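# Place every flower stem-down in the upright vase

## Task

Get every flower into the vase with its stem pointing down, keeping the vase upright and no stem visibly bent, then open the grippers and pull the arms away from it.

## Robot and tools

Robot: two arms, left_arm and right_arm, each with a two-finger parallel gripper and a wrist camera. Fixed cameras are cam_high and cam_low; wrist cameras are cam_left_wrist and cam_right_wrist. All images are 896x504.

Frames: the scene frame has its origin at table-top height, midway between the nominal arm bases. +x points out over the table, +z up, and left_arm sits on the +y side. Image left/right does not match arm names. The real bases are at left_arm (-0.050, +0.286, 0) and right_arm (-0.022, -0.280, 0) m, each yawed slightly. Reported end_effector_position (metres) and end_effector_quat_wxyz are in the scene frame. That position is the pinch point between the pads, about 1 cm behind the fingertips. In the gripper's own axes, +z runs along the fingers and the fingers open and close along y. Reported poses can be a few centimetres off, more at long reach.

execute_actions(actions, cameras): actions is a list of actions. Each action is a table of up to 15 rows, one row per 1/30 s step; a short table repeats its last row until 15 steps. Every row has 14 numbers in [-1, 1]: dx, dy, dz, rx, ry, rz, opening for left_arm, then the same seven for right_arm, even if one arm stays still. The six pose numbers are offsets from that arm's Hand target as it stood when the action began, along the Hand target's own axes (not scene axes). Every row in one action counts from that same start, but the next action starts from the new Hand target, so repeating an offset moves further. Scale: 1.0 = 0.6 m for dx, dy, dz and 180 degrees for rx, ry, rz, which form one rotation vector. opening is absolute, not an offset: +1 fully open (0.094 m), -1 closed. Sending six zeros re-asks for the current Hand target. A 0 opening means half open, so to keep a gripper as it is, resend its present opening. Images return only for an empty actions list or when cameras names them (["all"], [] or a list of names).

move(target, speed, blend, opening_speed, grip_force, blocking, cameras): target is one 14-number row, laid out as above, or a list of up to 15 such rows. Every row is an offset from the Hand targets at the start of the move, in their own axes, not from the previous row. Grippers travel straight lines and all paths finish together, capped at 10 s total. speed is top speed in m/s, 0.002 to 2.9 (default 0.25), one value or one per target; rotation is limited to twice that in rad/s. blend, in metres, rounds corners in a list; 0 stops at each point. opening_speed is how fast the commanded opening changes, per second on the -1..+1 scale, minimum 0.2. grip_force is the per-pad force limit in newtons, 10 to 50, one number or one per arm; it persists, and lower values close slowly. blocking=false returns after about 0.5 s while the move runs on. Paths do not avoid obstacles or the other arm. Faster moves lag and stray more and hit harder. Do not route a gripper near its own base; go round it. The result adds a move: line giving the ending (done, off_target, moving, held, fault) and limits (paced = pose clipped, held = steps withheld). Done means at rest within 10 mm and 2 degrees of the target; it says nothing about contact.

wait(seconds 0 to 10): lets the scene run, holding commands. stop(): brakes a running move. zoom_image(camera, region [x0, y0, x1, y1] in pixels, at most 504x504): enlarges part of that camera's latest image. read_manual(section="licences"): licence texts only. finished_scene(scene): ends the scene; call nothing else in that reply.

Control behaviour: each step the commanded orientation is clipped to within 40 degrees of the measured one. Friction and weight leave the gripper short, low or tilted, more at long reach. Tiny moves may not happen or may go sideways. Check the result after each move and correct tilt. Hand target is the last commanded pose; waiting does not close the gap, but a new command (even zeros) does. If still short, send the remaining distance. To stop an arm pressing on something, command its target back past the gripper.

Gripping: grip_measured uses the opening scale and reads up to about 2.5 mm wide with nothing held. Below first contact, squeeze rises about 1 N per 0.001, then jumps to the force limit. For flower stems, which bend and crush, use a low grip_force and slow opening_speed and close only slightly below the touch reading. To release, command an opening well above grip_measured. grip_effort_nm is a gripper-motor effort average (negative = closing), not pad force; a shift toward zero can mean slip or collapse.

Other readings: Joint velocities may be omitted when all are within noise. Joint torques include arm weight, have offsets, and joints 1 to 3 wrap at ±28 N m. Motor temperatures: MOTOR HOT at 75 °C, at 90 °C the arm folds and stays idle, at 100 °C it falls; holding loads, stretching out or pushing at unreachable poses heats motors. Camera calibration (K, distortion, T_world_to_cam) is given per camera and may be slightly off.

Avoid: dropping anything, especially off the table; releasing moving items; knocking the vase over; fast impacts; hard pushes; arm-to-arm contact or one gripper closing on the other; strain on wrist camera cables; and anything causing an arm fault stop. Small disturbances may nudge loose objects now and then.

Each tool is called after "Emit:" as name([rows], argument=value, ...), one row to a line, values as JSON.

## Session

Emit:
execute_actions(actions=[])

Scene clock: 0.00 s.
left_arm: end_effector_position=(+0.3391, +0.2789, +0.0650) grip_measured=+1.000 grip_effort_nm=n/a end_effector_quat_wxyz=(+0.533, +0.001, +0.844, +0.060) | right_arm: end_effector_position=(+0.3622, -0.3184, +0.0835) grip_measured=+1.000 grip_effort_nm=n/a end_effector_quat_wxyz=(+0.567, +0.099, +0.809, -0.121)
Joint positions: left_arm=[-0.059 1.579 0.38 0.751 -0.195 0.021 0.094] | right_arm=[0.038 1.579 0.347 0.872 0.376 0.048 0.094]
Joint velocities: within noise
Joint torques (N m): no reading
Motor temperatures (°C): left_arm=[35 45 44 46 34 32 32] | right_arm=[33 40 39 44 33 34 33]
Heat: left arm: 46 °C; right arm: 44 °C.
Hand target: left_arm +0.3419, +0.2786, +0.0705; +0.539, +0.000, +0.840, +0.060 | right_arm +0.3655, -0.3182, +0.0910; +0.576, +0.101, +0.802, -0.120
Tool commands: left_gripper/opening=+1.0 right_gripper/opening=+1.0

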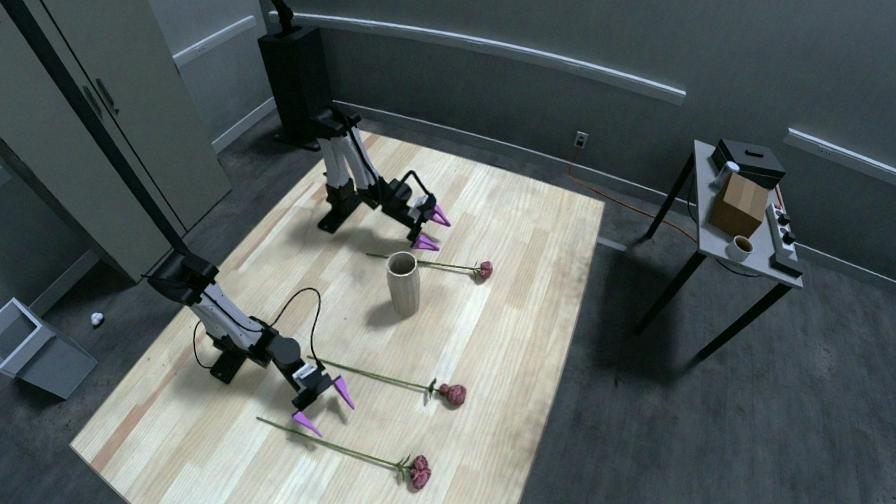

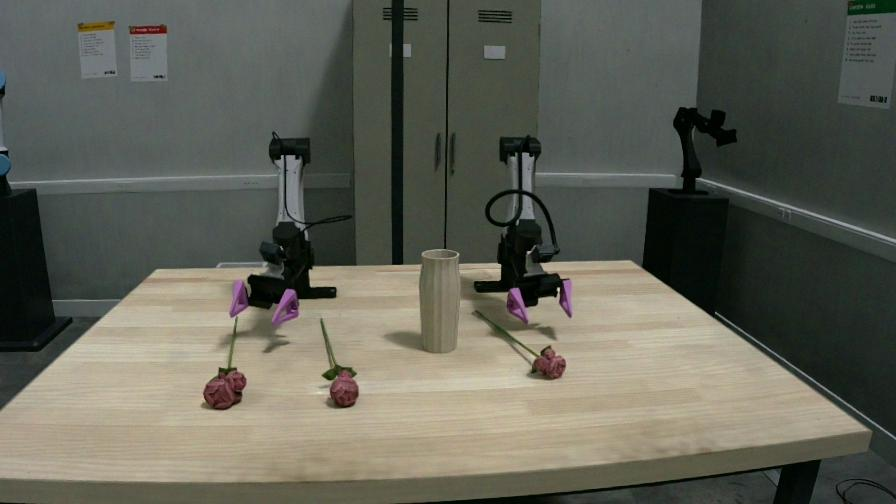

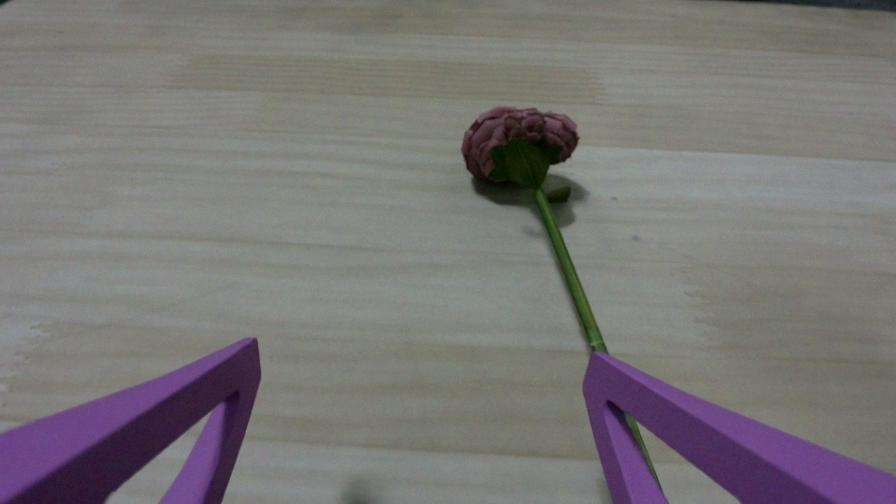

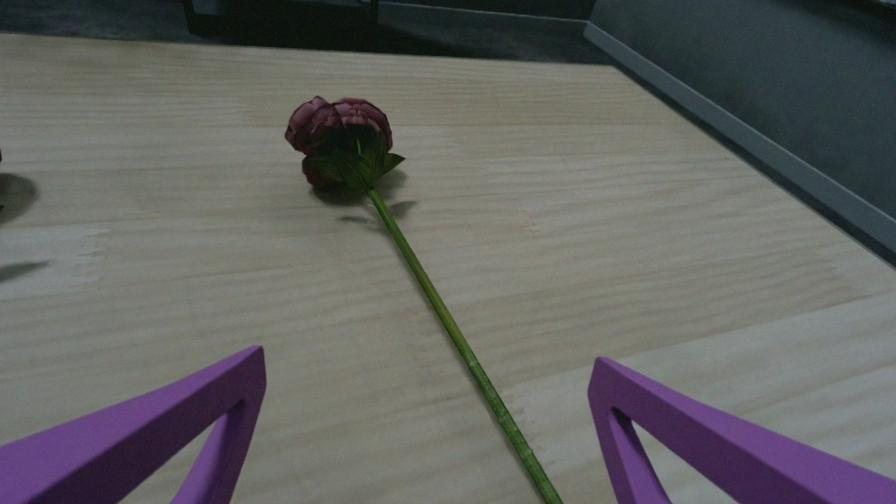

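Emit:
zoom_image(camera="cam_high", region=[340, 180, 520, 340])

Emit:
zoom_image(camera="cam_low", region=[380, 230, 600, 400])

Emit:
zoom_image(camera="cam_high", region=[240, 330, 480, 500])

Scaled by 2.800 from the camera's 896x504 image, which has a finer 1280x720 frame.

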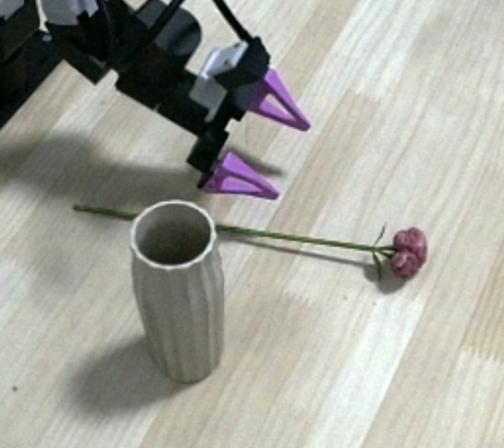

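Scaled by 2.291 from the camera's 896x504 image, which has a finer 1280x720 frame.

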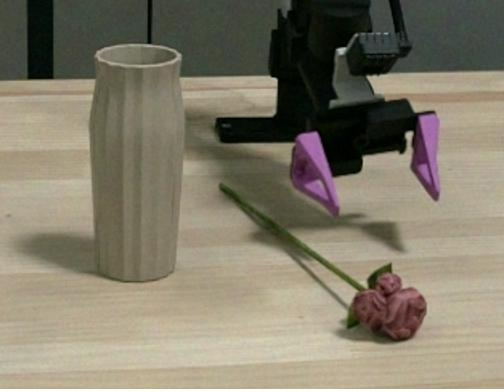

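Scaled by 2.100 from the camera's 896x504 image, which has a finer 1280x720 frame.

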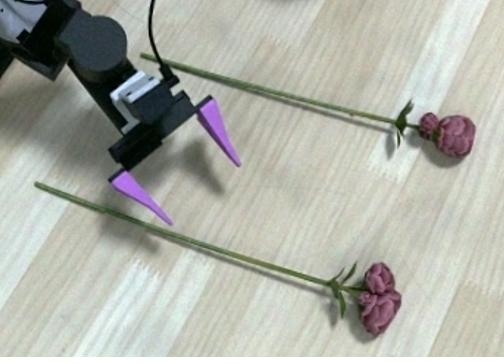

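Emit:
move(target=[-0.0963,-0.1107,-0.0155,0.0038,0.3656,-0.0568,0.2,-0.0577,-0.0585,0.0353,-0.1180,0.3857,-0.1193,0.2], speed=0.4, cameras=["all"])

Scene clock: 74.20 s.
left_arm: end_effector_position=(+0.3589, +0.2106, +0.1188) grip_measured=+0.202 grip_effort_nm=-0.11 end_effector_quat_wxyz=(-0.001, -0.094, +0.996, +0.004) | right_arm: end_effector_position=(+0.3805, -0.3565, +0.1180) grip_measured=+0.202 grip_effort_nm=-0.10 end_effector_quat_wxyz=(-0.002, -0.089, +0.996, -0.002)
Joint positions: left_arm=[-0.139 2.159 2.053 -1.468 -0.008 -0.374 0.056] | right_arm=[-0.214 2.131 2.005 -1.448 0.006 -0.364 0.056]
Joint torques (N m): left_arm=[0.06 -8.79 8.77 0.23 0.11 -0.19] | right_arm=[-0.54 -7.97 11.23 0.28 -0.15 -0.11]
Motor temperatures (°C): left_arm=[35 48 48 52 34 32 31] | right_arm=[32 43 42 49 33 34 32]
Heat: left arm: 52 °C; right arm: 49 °C.
Hand target: left_arm +0.3618, +0.2078, +0.1201; +0.000, -0.100, +0.995, +0.000 | right_arm +0.3849, -0.3589, +0.1198; +0.000, -0.092, +0.996, +0.000
Off the commanded pose: left_arm 0.004 m, 1 deg | right_arm 0.005 m, 1 deg.
move: done
camera_calibration:
cam_left_wrist: T_world_to_cam=[[0.273529, -0.960566, 0.0499407, 0.0924356], [-0.882181, -0.22984, 0.411011, 0.352375], [-0.383325, -0.15648, -0.910262, 0.398073], [0, 0, 0, 1]] pos_world=[0.438166, 0.232071, 0.212905]
cam_right_wrist: T_world_to_cam=[[0.23409, -0.971692, 0.0318835, -0.439311], [-0.88162, -0.198339, 0.428262, 0.246712], [-0.409815, -0.128361, -0.903092, 0.334871], [0, 0, 0, 1]] pos_world=[0.45758, -0.334958, 0.210769]

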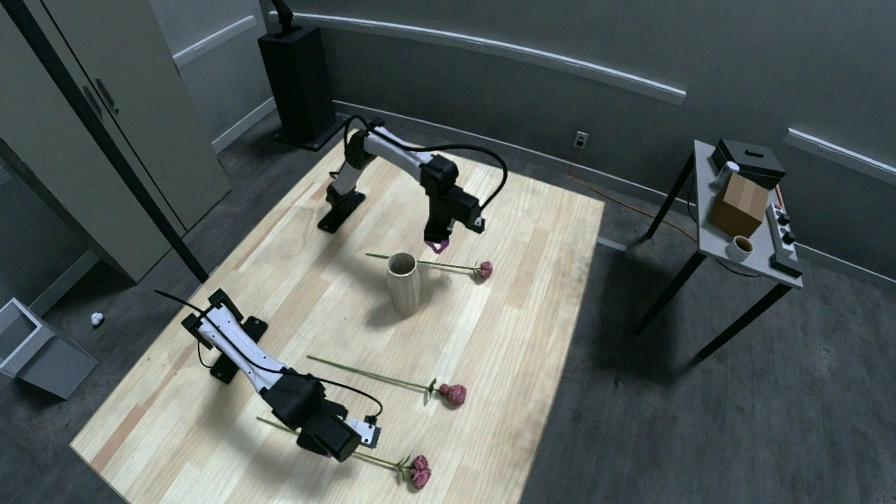

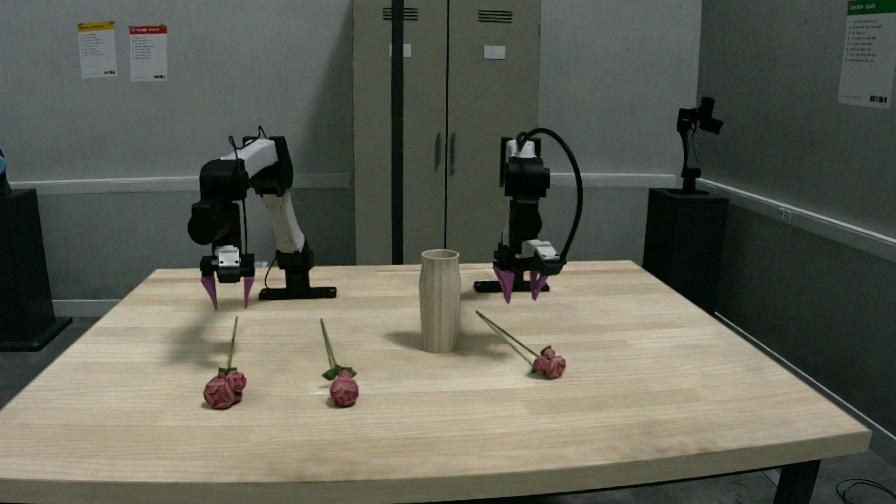

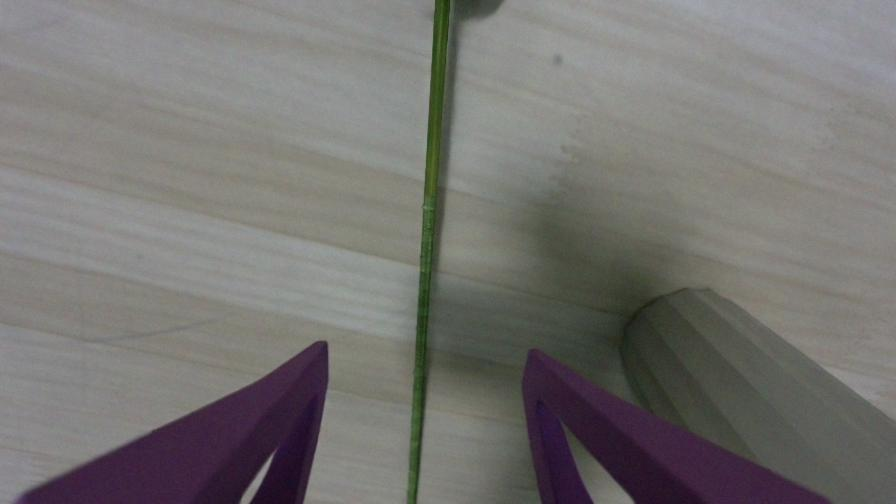

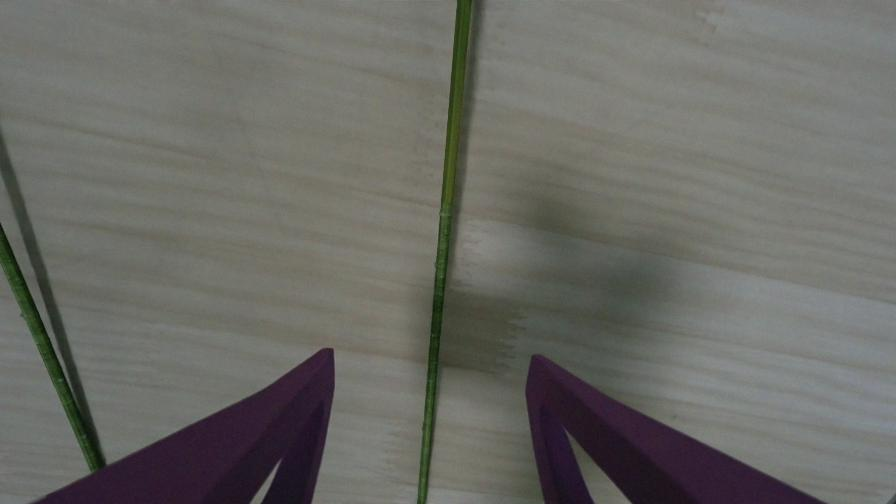

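Emit:
move(target=[0,0,0.1735,0,0,0,0.2,0,0,0.173,0,0,0,0.2], speed=0.2, cameras=["all"])

Scene clock: 77.90 s.
left_arm: end_effector_position=(+0.3598, +0.2101, +0.0174) grip_measured=+0.202 grip_effort_nm=-0.11 end_effector_quat_wxyz=(-0.003, -0.094, +0.996, +0.004) | right_arm: end_effector_position=(+0.3852, -0.3574, +0.0218) grip_measured=+0.202 grip_effort_nm=-0.11 end_effector_quat_wxyz=(+0.001, -0.089, +0.996, -0.003)
Joint positions: left_arm=[-0.139 2.195 1.705 -1.089 -0.006 -0.374 0.056] | right_arm=[-0.214 2.172 1.686 -1.082 0.006 -0.364 0.056]
Joint torques (N m): left_arm=[0.1 -9.76 6.34 0.44 0.11 -0.21] | right_arm=[-0.54 -8.94 6.69 0.56 -0.15 -0.12]
Heat: left arm: 51 °C; right arm: 48 °C.
Hand target: left_arm +0.3620, +0.2078, +0.0159; +0.000, -0.100, +0.995, +0.000 | right_arm +0.3849, -0.3589, +0.0160; +0.000, -0.092, +0.996, +0.000
Off the commanded pose: left_arm 0.003 m, 1 deg | right_arm 0.006 m, 0 deg.
move: done
camera_calibration:
cam_left_wrist: T_world_to_cam=[[0.273808, -0.960511, 0.0494663, 0.0966744], [-0.880028, -0.229451, 0.415815, 0.393835], [-0.388045, -0.157385, -0.908103, 0.307835], [0, 0, 0, 1]] pos_world=[0.439569, 0.231671, 0.111002]
cam_right_wrist: T_world_to_cam=[[0.234287, -0.971555, 0.0344953, -0.438248], [-0.884251, -0.19822, 0.422859, 0.293059], [-0.403993, -0.129573, -0.905539, 0.247211], [0, 0, 0, 1]] pos_world=[0.461685, -0.33566, 0.115054]

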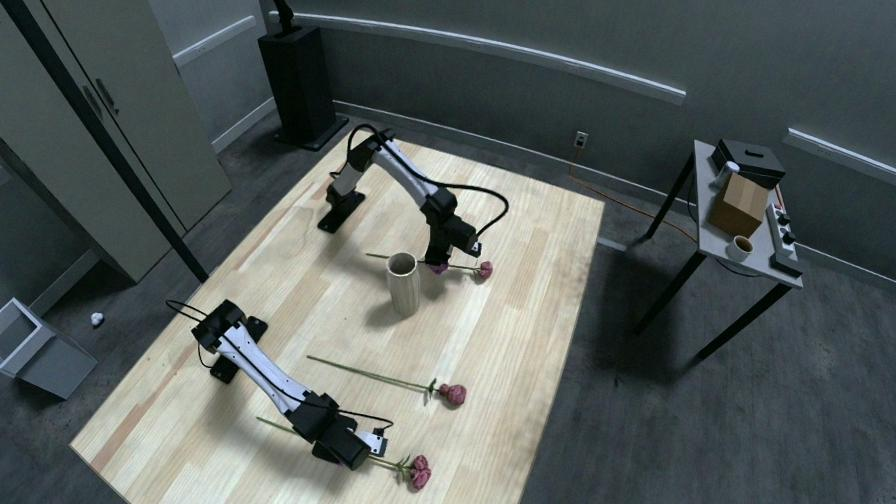

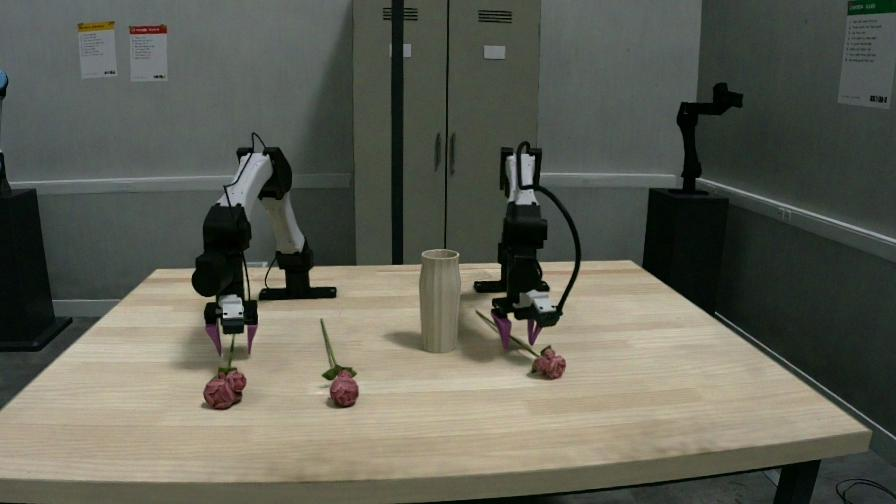

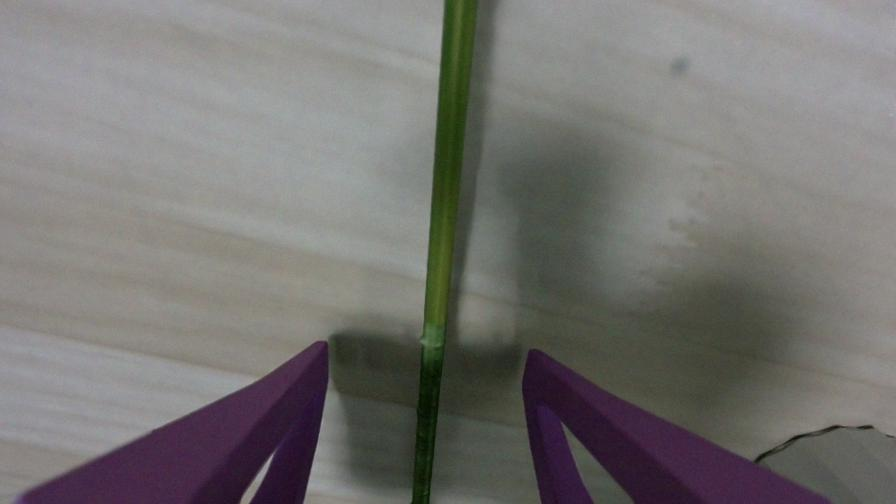

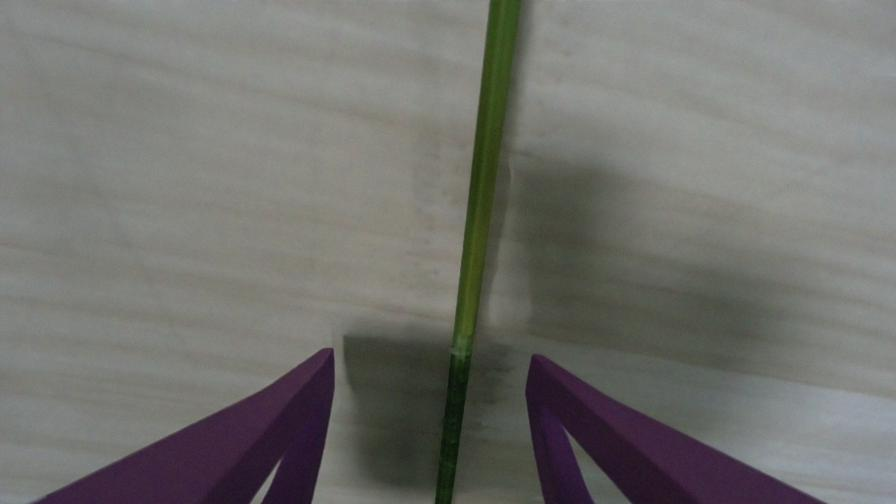

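Emit:
zoom_image(camera="cam_low", region=[170, 280, 290, 420])

Emit:
zoom_image(camera="cam_low", region=[460, 270, 600, 400])

Scaled by 3.600 from the camera's 896x504 image, which has a finer 1280x720 frame.

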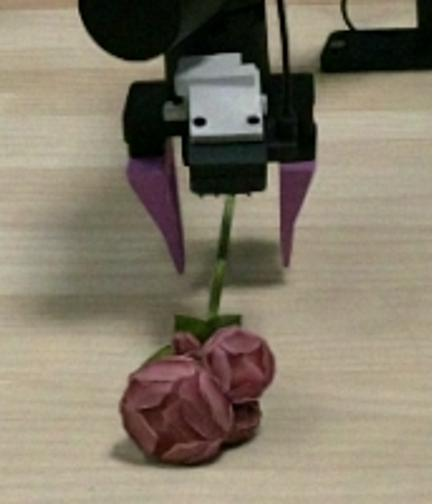

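Scaled by 3.600 from the camera's 896x504 image, which has a finer 1280x720 frame.

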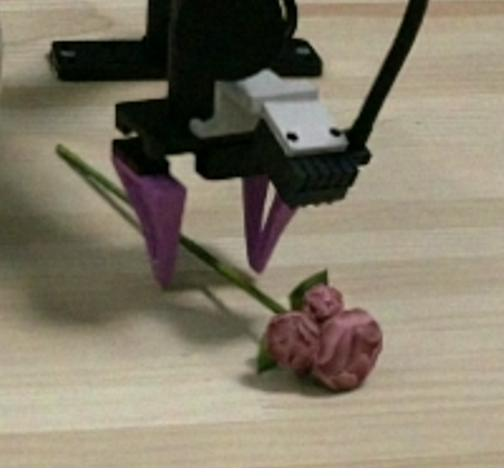

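Emit:
move(target=[0,0,0,0,0,0,-0.95,0,0,0,0,0,0,-0.95], opening_speed=0.8, cameras=["all"])

Scene clock: 81.80 s.
left_arm: end_effector_position=(+0.3599, +0.2100, +0.0174) grip_measured=-0.922 grip_effort_nm=-0.99 end_effector_quat_wxyz=(-0.003, -0.095, +0.995, +0.004) | right_arm: end_effector_position=(+0.3853, -0.3575, +0.0218) grip_measured=-0.905 grip_effort_nm=-1.01 end_effector_quat_wxyz=(+0.001, -0.090, +0.996, -0.003)
Joint positions: left_arm=[-0.139 2.195 1.705 -1.088 -0.006 -0.375 0.004] | right_arm=[-0.214 2.172 1.686 -1.081 0.006 -0.366 0.004]
Joint torques (N m): left_arm=[-0.14 -9.72 6.06 0.42 0.07 -0.15] | right_arm=[-0.55 -8.94 6.68 0.56 -0.15 -0.11]
Heat: left arm: 50 °C; right arm: 47 °C.
Hand target: left_arm +0.3620, +0.2078, +0.0159; +0.000, -0.100, +0.995, +0.000 | right_arm +0.3849, -0.3589, +0.0160; +0.000, -0.092, +0.996, +0.000
Off the commanded pose: left_arm 0.003 m, 1 deg | right_arm 0.006 m, 0 deg.
move: done
camera_calibration:
cam_left_wrist: T_world_to_cam=[[0.275272, -0.960061, 0.0500743, 0.0959286], [-0.879964, -0.230646, 0.41529, 0.394253], [-0.387155, -0.158382, -0.90831, 0.307754], [0, 0, 0, 1]] pos_world=[0.439671, 0.231773, 0.111003]
cam_right_wrist: T_world_to_cam=[[0.23573, -0.971195, 0.0348003, -0.438739], [-0.884265, -0.199501, 0.422226, 0.292688], [-0.403121, -0.130304, -0.905823, 0.246698], [0, 0, 0, 1]] pos_world=[0.461687, -0.335564, 0.115152]

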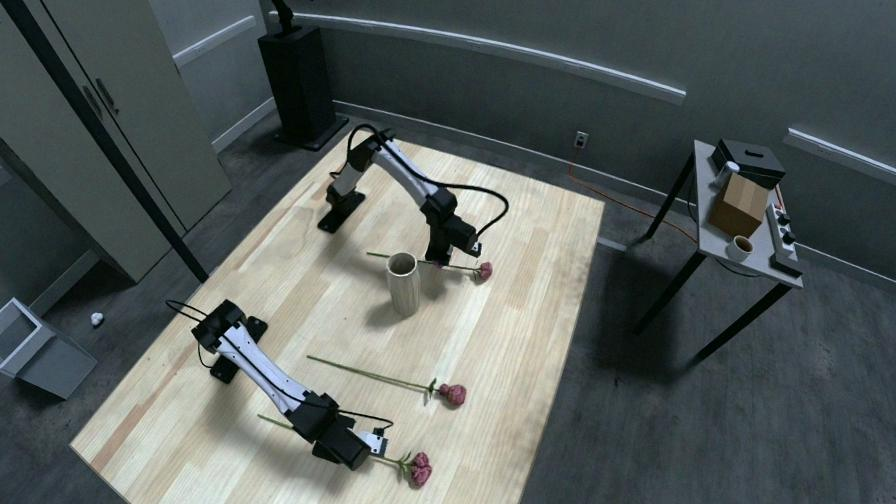

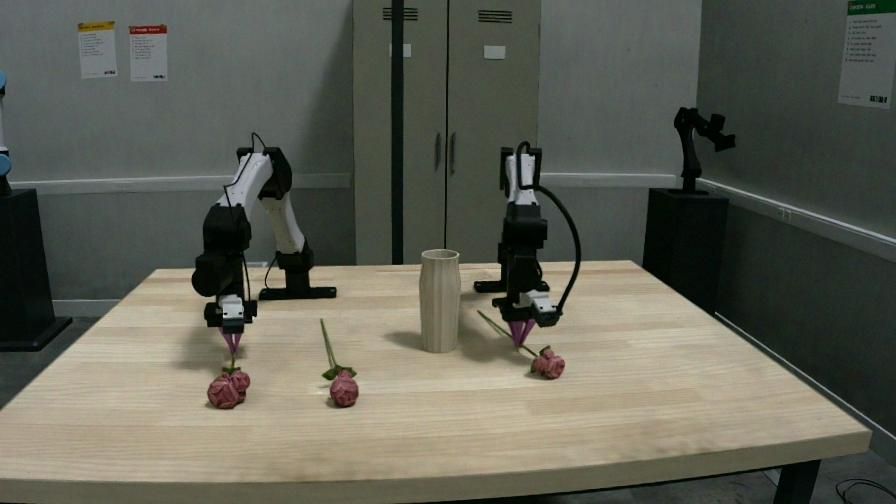

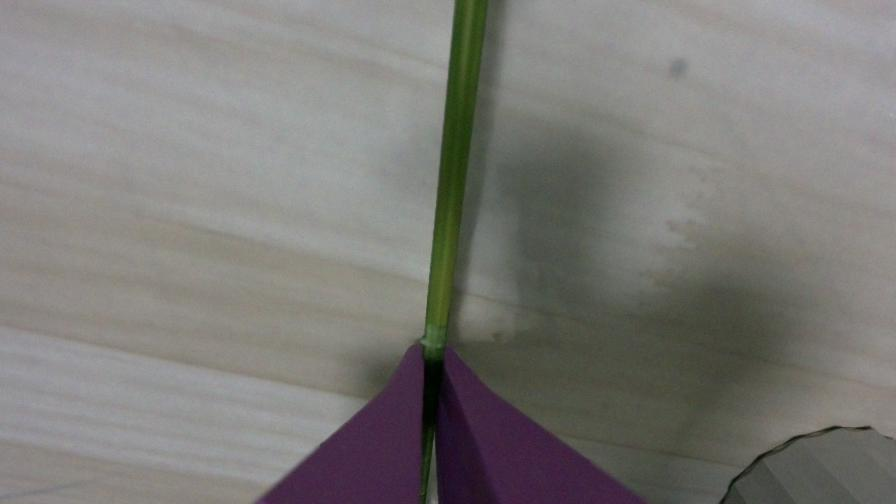

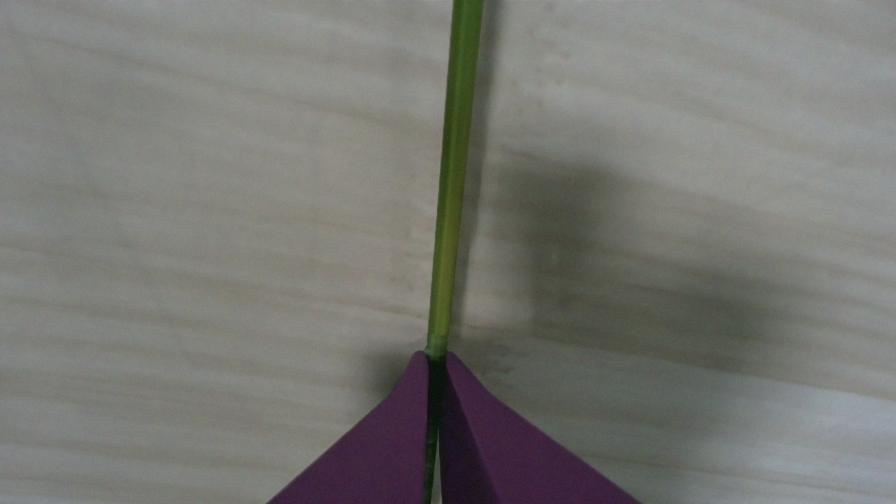

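Emit:
move([
  [0,0,-0.24,0,0,0,-0.95,0,0,-0.24,0,0,0,-0.95],
  [0.2147,0.1322,-0.74,0.1873,-0.4743,0.1873,-0.95,0.1912,0.5587,-0.8067,-0.1488,-0.4837,-0.1488,-0.95],
  [0.2147,0.1322,-0.74,0.1873,-0.4743,0.1873,-0.95,-0.0159,0.6985,-0.79,-0.1488,-0.4837,-0.1488,-0.95],
], speed=0.3, blend=[0.03,0.03,0], cameras=["all"])

Scene clock: 101.23 s.
left_arm: end_effector_position=(+0.2220, +0.2610, +0.4571) grip_measured=-0.923 grip_effort_nm=-1.04 end_effector_quat_wxyz=(+0.676, +0.187, +0.686, -0.195) | right_arm: end_effector_position=(+0.3159, +0.0525, +0.4717) grip_measured=-0.906 grip_effort_nm=-1.04 end_effector_quat_wxyz=(+0.636, -0.275, +0.670, +0.268)
Joint positions: left_arm=[0.537 0.901 1.25 -0.37 1.038 0.004 0.004] | right_arm=[0.742 1.487 1.686 -0.247 -0.018 0.008 0.004]
Joint torques (N m): left_arm=[0.81 -1.32 6.09 1.9 0.19 -0.06] | right_arm=[0.57 -3.88 12.75 2.21 0.11 -0.08]
Motor temperatures (°C): left_arm=[35 53 48 49 34 32 32] | right_arm=[32 47 42 46 33 34 33]
Heat: left arm: 53 °C; right arm: 47 °C.
Hand target: left_arm +0.2196, +0.2601, +0.4598; +0.681, +0.193, +0.680, -0.193 | right_arm +0.3175, +0.0549, +0.4902; +0.654, -0.269, +0.654, +0.269
Off the commanded pose: left_arm 0.004 m, 1 deg | right_arm 0.019 m, 3 deg.
move: off_target (right_arm)
camera_calibration:
cam_left_wrist: T_world_to_cam=[[-0.566243, -0.817685, 0.10373, 0.286031], [-0.395979, 0.159496, -0.904302, 0.495943], [0.72289, -0.553129, -0.414099, 0.292571], [0, 0, 0, 1]] pos_world=[0.146849, 0.316612, 0.539966]
cam_right_wrist: T_world_to_cam=[[0.689843, -0.722198, 0.050454, -0.203879], [-0.305871, -0.353915, -0.883848, 0.56463], [0.65617, 0.594284, -0.465045, 0.0991339], [0, 0, 0, 1]] pos_world=[0.2483, -0.00632357, 0.555435]

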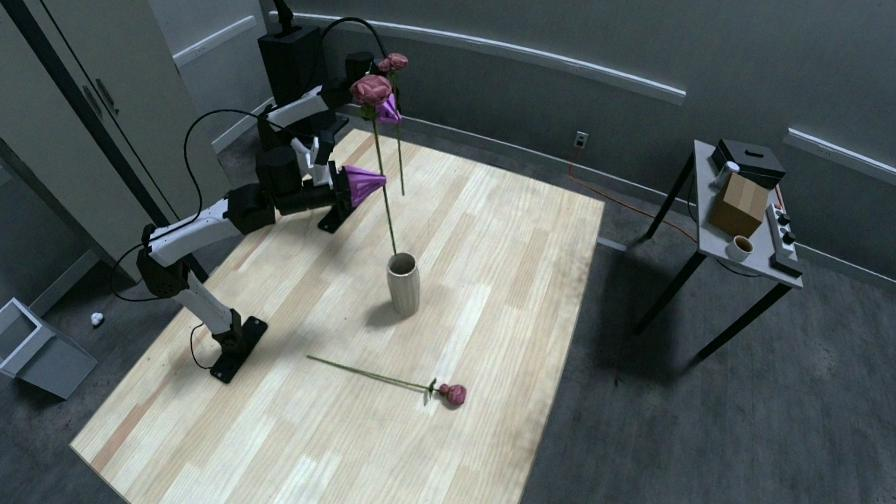

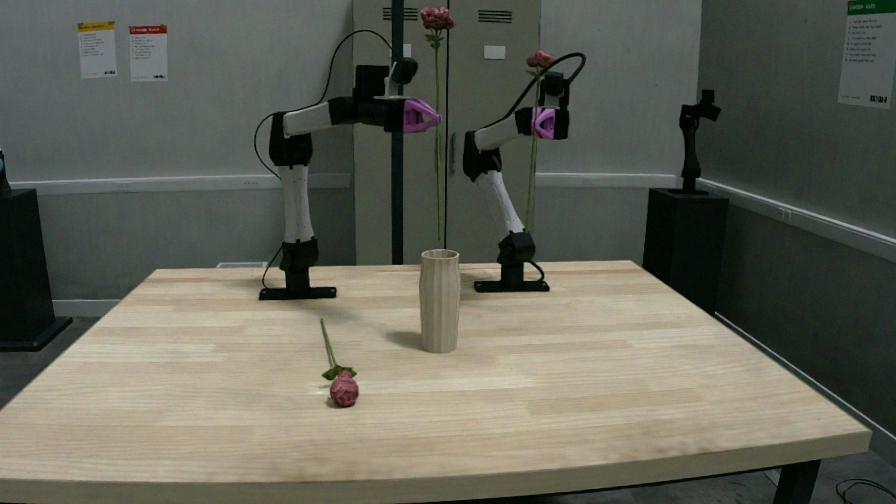

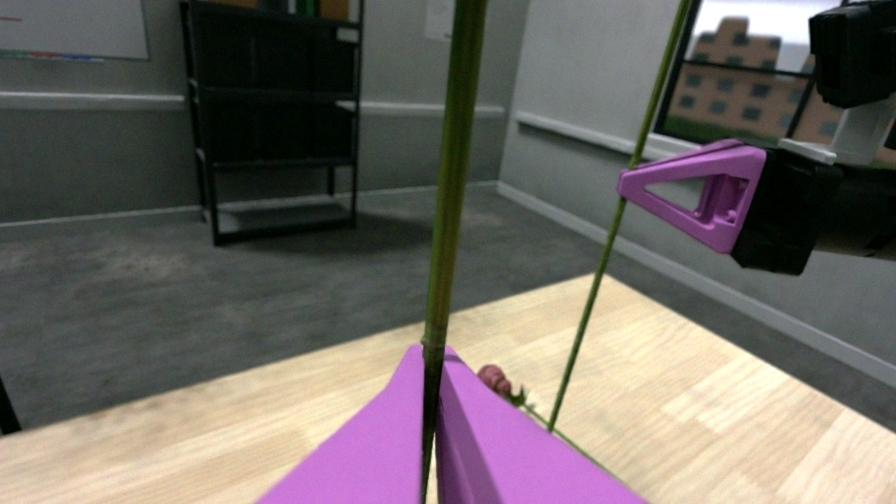

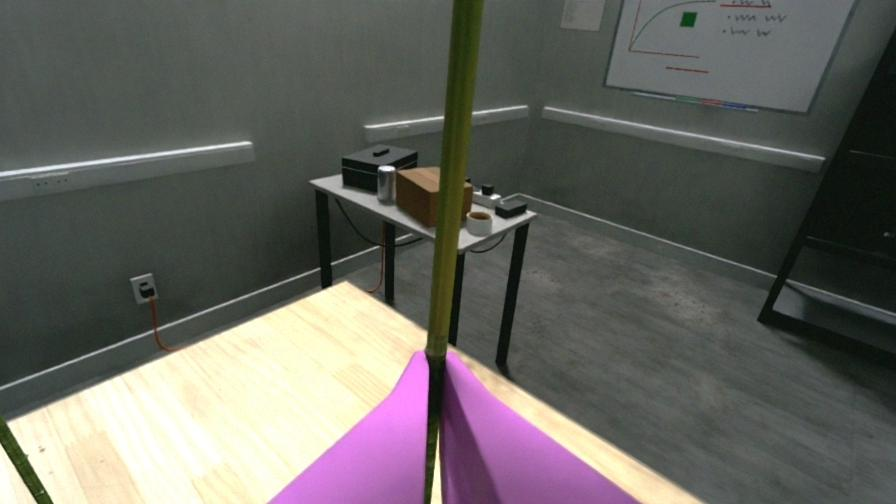

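Emit:
zoom_image(camera="cam_high", region=[350, 200, 450, 330])

Emit:
zoom_image(camera="cam_low", region=[380, 190, 500, 360])

Scaled by 3.877 from the camera's 896x504 image, which has a finer 1280x720 frame.

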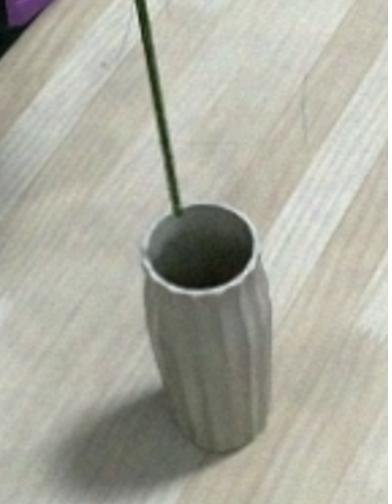

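Scaled by 2.965 from the camera's 896x504 image, which has a finer 1280x720 frame.

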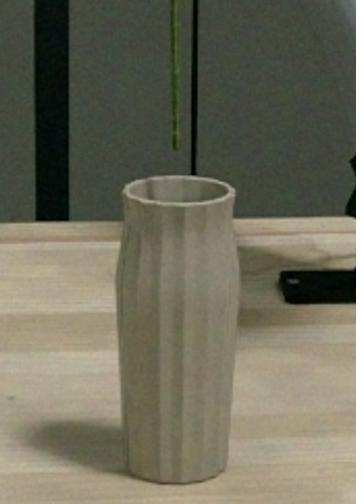

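Emit:
move([
  [0,0,0,0,0,0,-0.95,0,-0.0137,-0.0063,0,-0.0167,0,-0.95],
  [0,0,0,0,0,0,-0.95,0.17,-0.0137,-0.0063,0,-0.0167,0,-0.95],
], speed=[0.1,0.25], cameras=["cam_high","cam_low"])

Emit:
zoom_image(camera="cam_high", region=[350, 200, 450, 330])

Emit:
zoom_image(camera="cam_low", region=[380, 190, 500, 360])

Scene clock: 111.60 s.
left_arm: end_effector_position=(+0.2220, +0.2610, +0.4572) grip_measured=-0.923 grip_effort_nm=-1.04 end_effector_quat_wxyz=(+0.676, +0.187, +0.686, -0.195) | right_arm: end_effector_position=(+0.3252, +0.0521, +0.3704) grip_measured=-0.906 grip_effort_nm=-1.04 end_effector_quat_wxyz=(+0.654, -0.264, +0.656, +0.270)
Joint positions: left_arm=[0.537 0.901 1.25 -0.37 1.038 0.003 0.004] | right_arm=[0.727 1.42 1.163 0.257 -0.019 0.008 0.004]
Joint torques (N m): left_arm=[0.8 -1.29 6.05 1.85 0.14 -0.11] | right_arm=[-0.58 -7.24 9.07 2.23 -0.19 -0.07]
Heat: left arm: 51 °C; right arm: 47 °C.
Hand target: left_arm +0.2196, +0.2601, +0.4598; +0.681, +0.193, +0.680, -0.193 | right_arm +0.3206, +0.0463, +0.3881; +0.671, -0.262, +0.637, +0.276
Off the commanded pose: left_arm 0.004 m, 1 deg | right_arm 0.019 m, 3 deg.
move: off_target (right_arm)
Images, in order (width x height): cam_high 896x504, cam_low 896x504.

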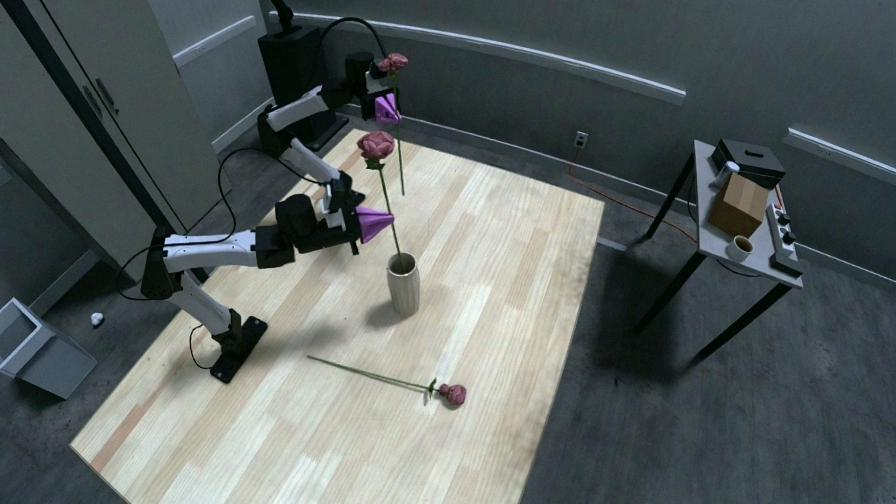

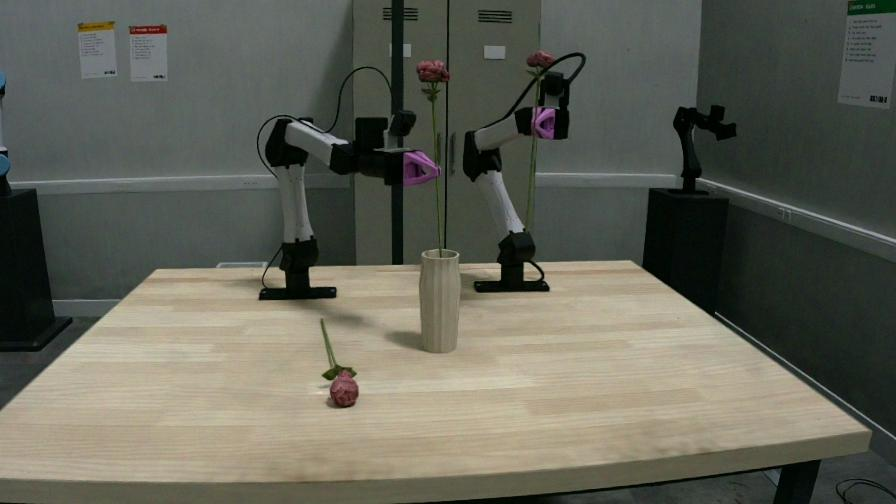

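Scaled by 3.877 from the camera's 896x504 image, which has a finer 1280x720 frame.

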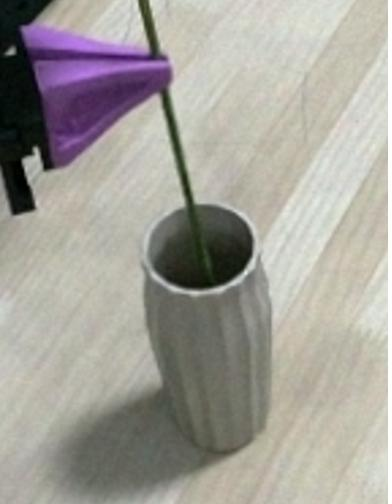

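Scaled by 2.965 from the camera's 896x504 image, which has a finer 1280x720 frame.

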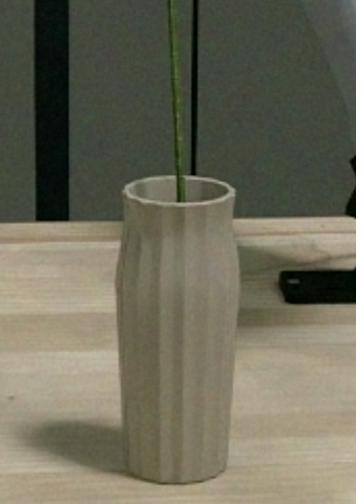

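Emit:
move(target=[0,0,0,0,0,0,-0.95,0.188,0,-0.0098,0,0,0,-0.95], speed=0.25, cameras=["cam_high","cam_low","cam_right_wrist"])

Emit:
zoom_image(camera="cam_low", region=[350, 120, 550, 360])

Scene clock: 114.80 s.
left_arm: end_effector_position=(+0.2220, +0.2610, +0.4572) grip_measured=-0.923 grip_effort_nm=-1.04 end_effector_quat_wxyz=(+0.676, +0.187, +0.686, -0.195) | right_arm: end_effector_position=(+0.3192, +0.0465, +0.2782) grip_measured=-0.906 grip_effort_nm=-1.04 end_effector_quat_wxyz=(+0.668, -0.259, +0.641, +0.276)
Joint positions: left_arm=[0.537 0.901 1.25 -0.37 1.038 0.003 0.004] | right_arm=[0.727 1.485 0.796 0.734 -0.02 0.008 0.004]
Joint torques (N m): left_arm=[0.72 -1.28 5.98 1.89 0.17 -0.1] | right_arm=[-0.62 -4.12 7.97 2.22 -0.19 -0.07]
Heat: left arm: 52 °C; right arm: 48 °C.
Hand target: left_arm +0.2196, +0.2601, +0.4598; +0.681, +0.193, +0.680, -0.193 | right_arm +0.3207, +0.0464, +0.2752; +0.671, -0.262, +0.636, +0.276
Off the commanded pose: left_arm 0.004 m, 1 deg | right_arm 0.003 m, 1 deg.
move: done
camera_calibration:
cam_right_wrist: T_world_to_cam=[[0.676961, -0.734347, 0.0495763, -0.195782], [-0.249005, -0.29189, -0.92347, 0.382495], [0.692618, 0.612809, -0.380454, -0.0255566], [0, 0, 0, 1]] pos_world=[0.245481, -0.0164639, 0.353205]
Images, in order (width x height): cam_high 896x504, cam_low 896x504, cam_right_wrist 896x504.

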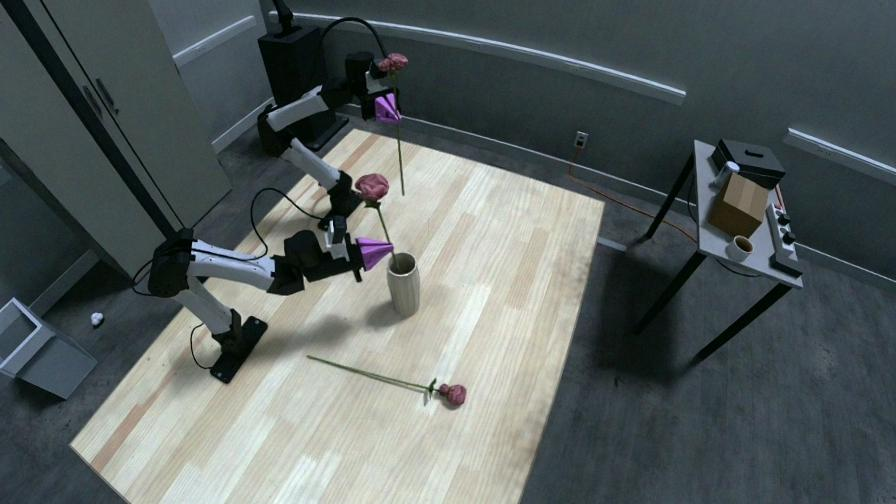

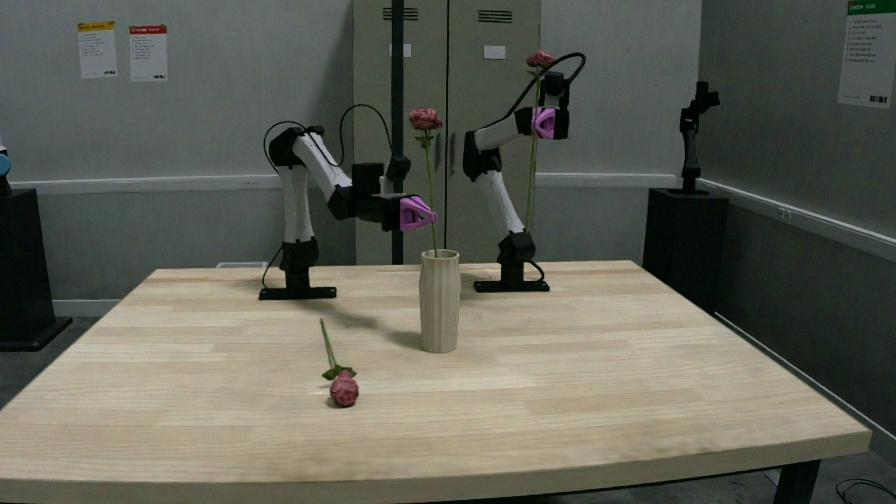

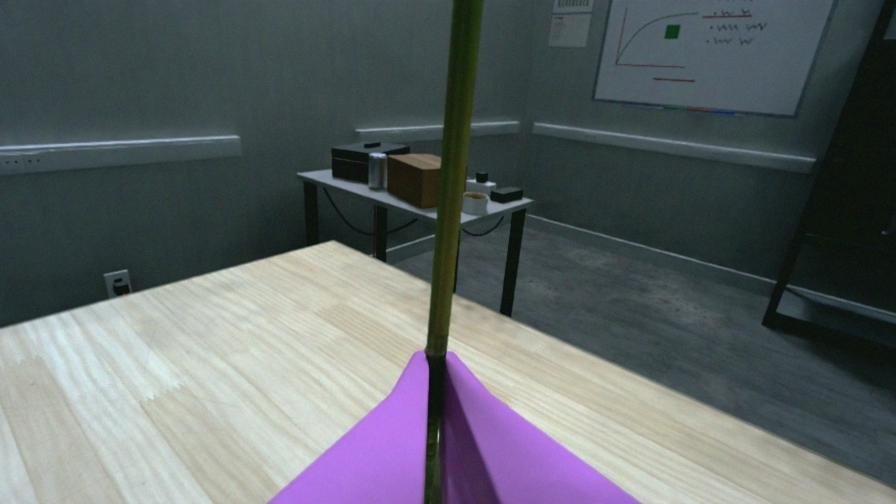

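Scaled by 2.100 from the camera's 896x504 image, which has a finer 1280x720 frame.

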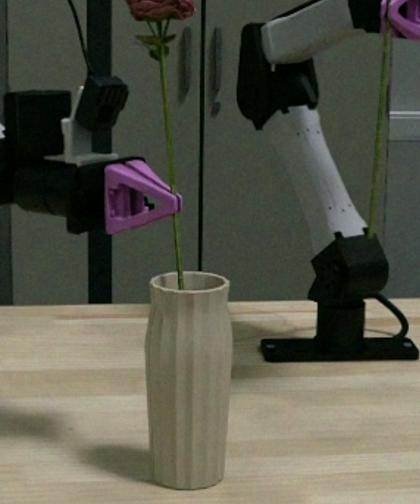

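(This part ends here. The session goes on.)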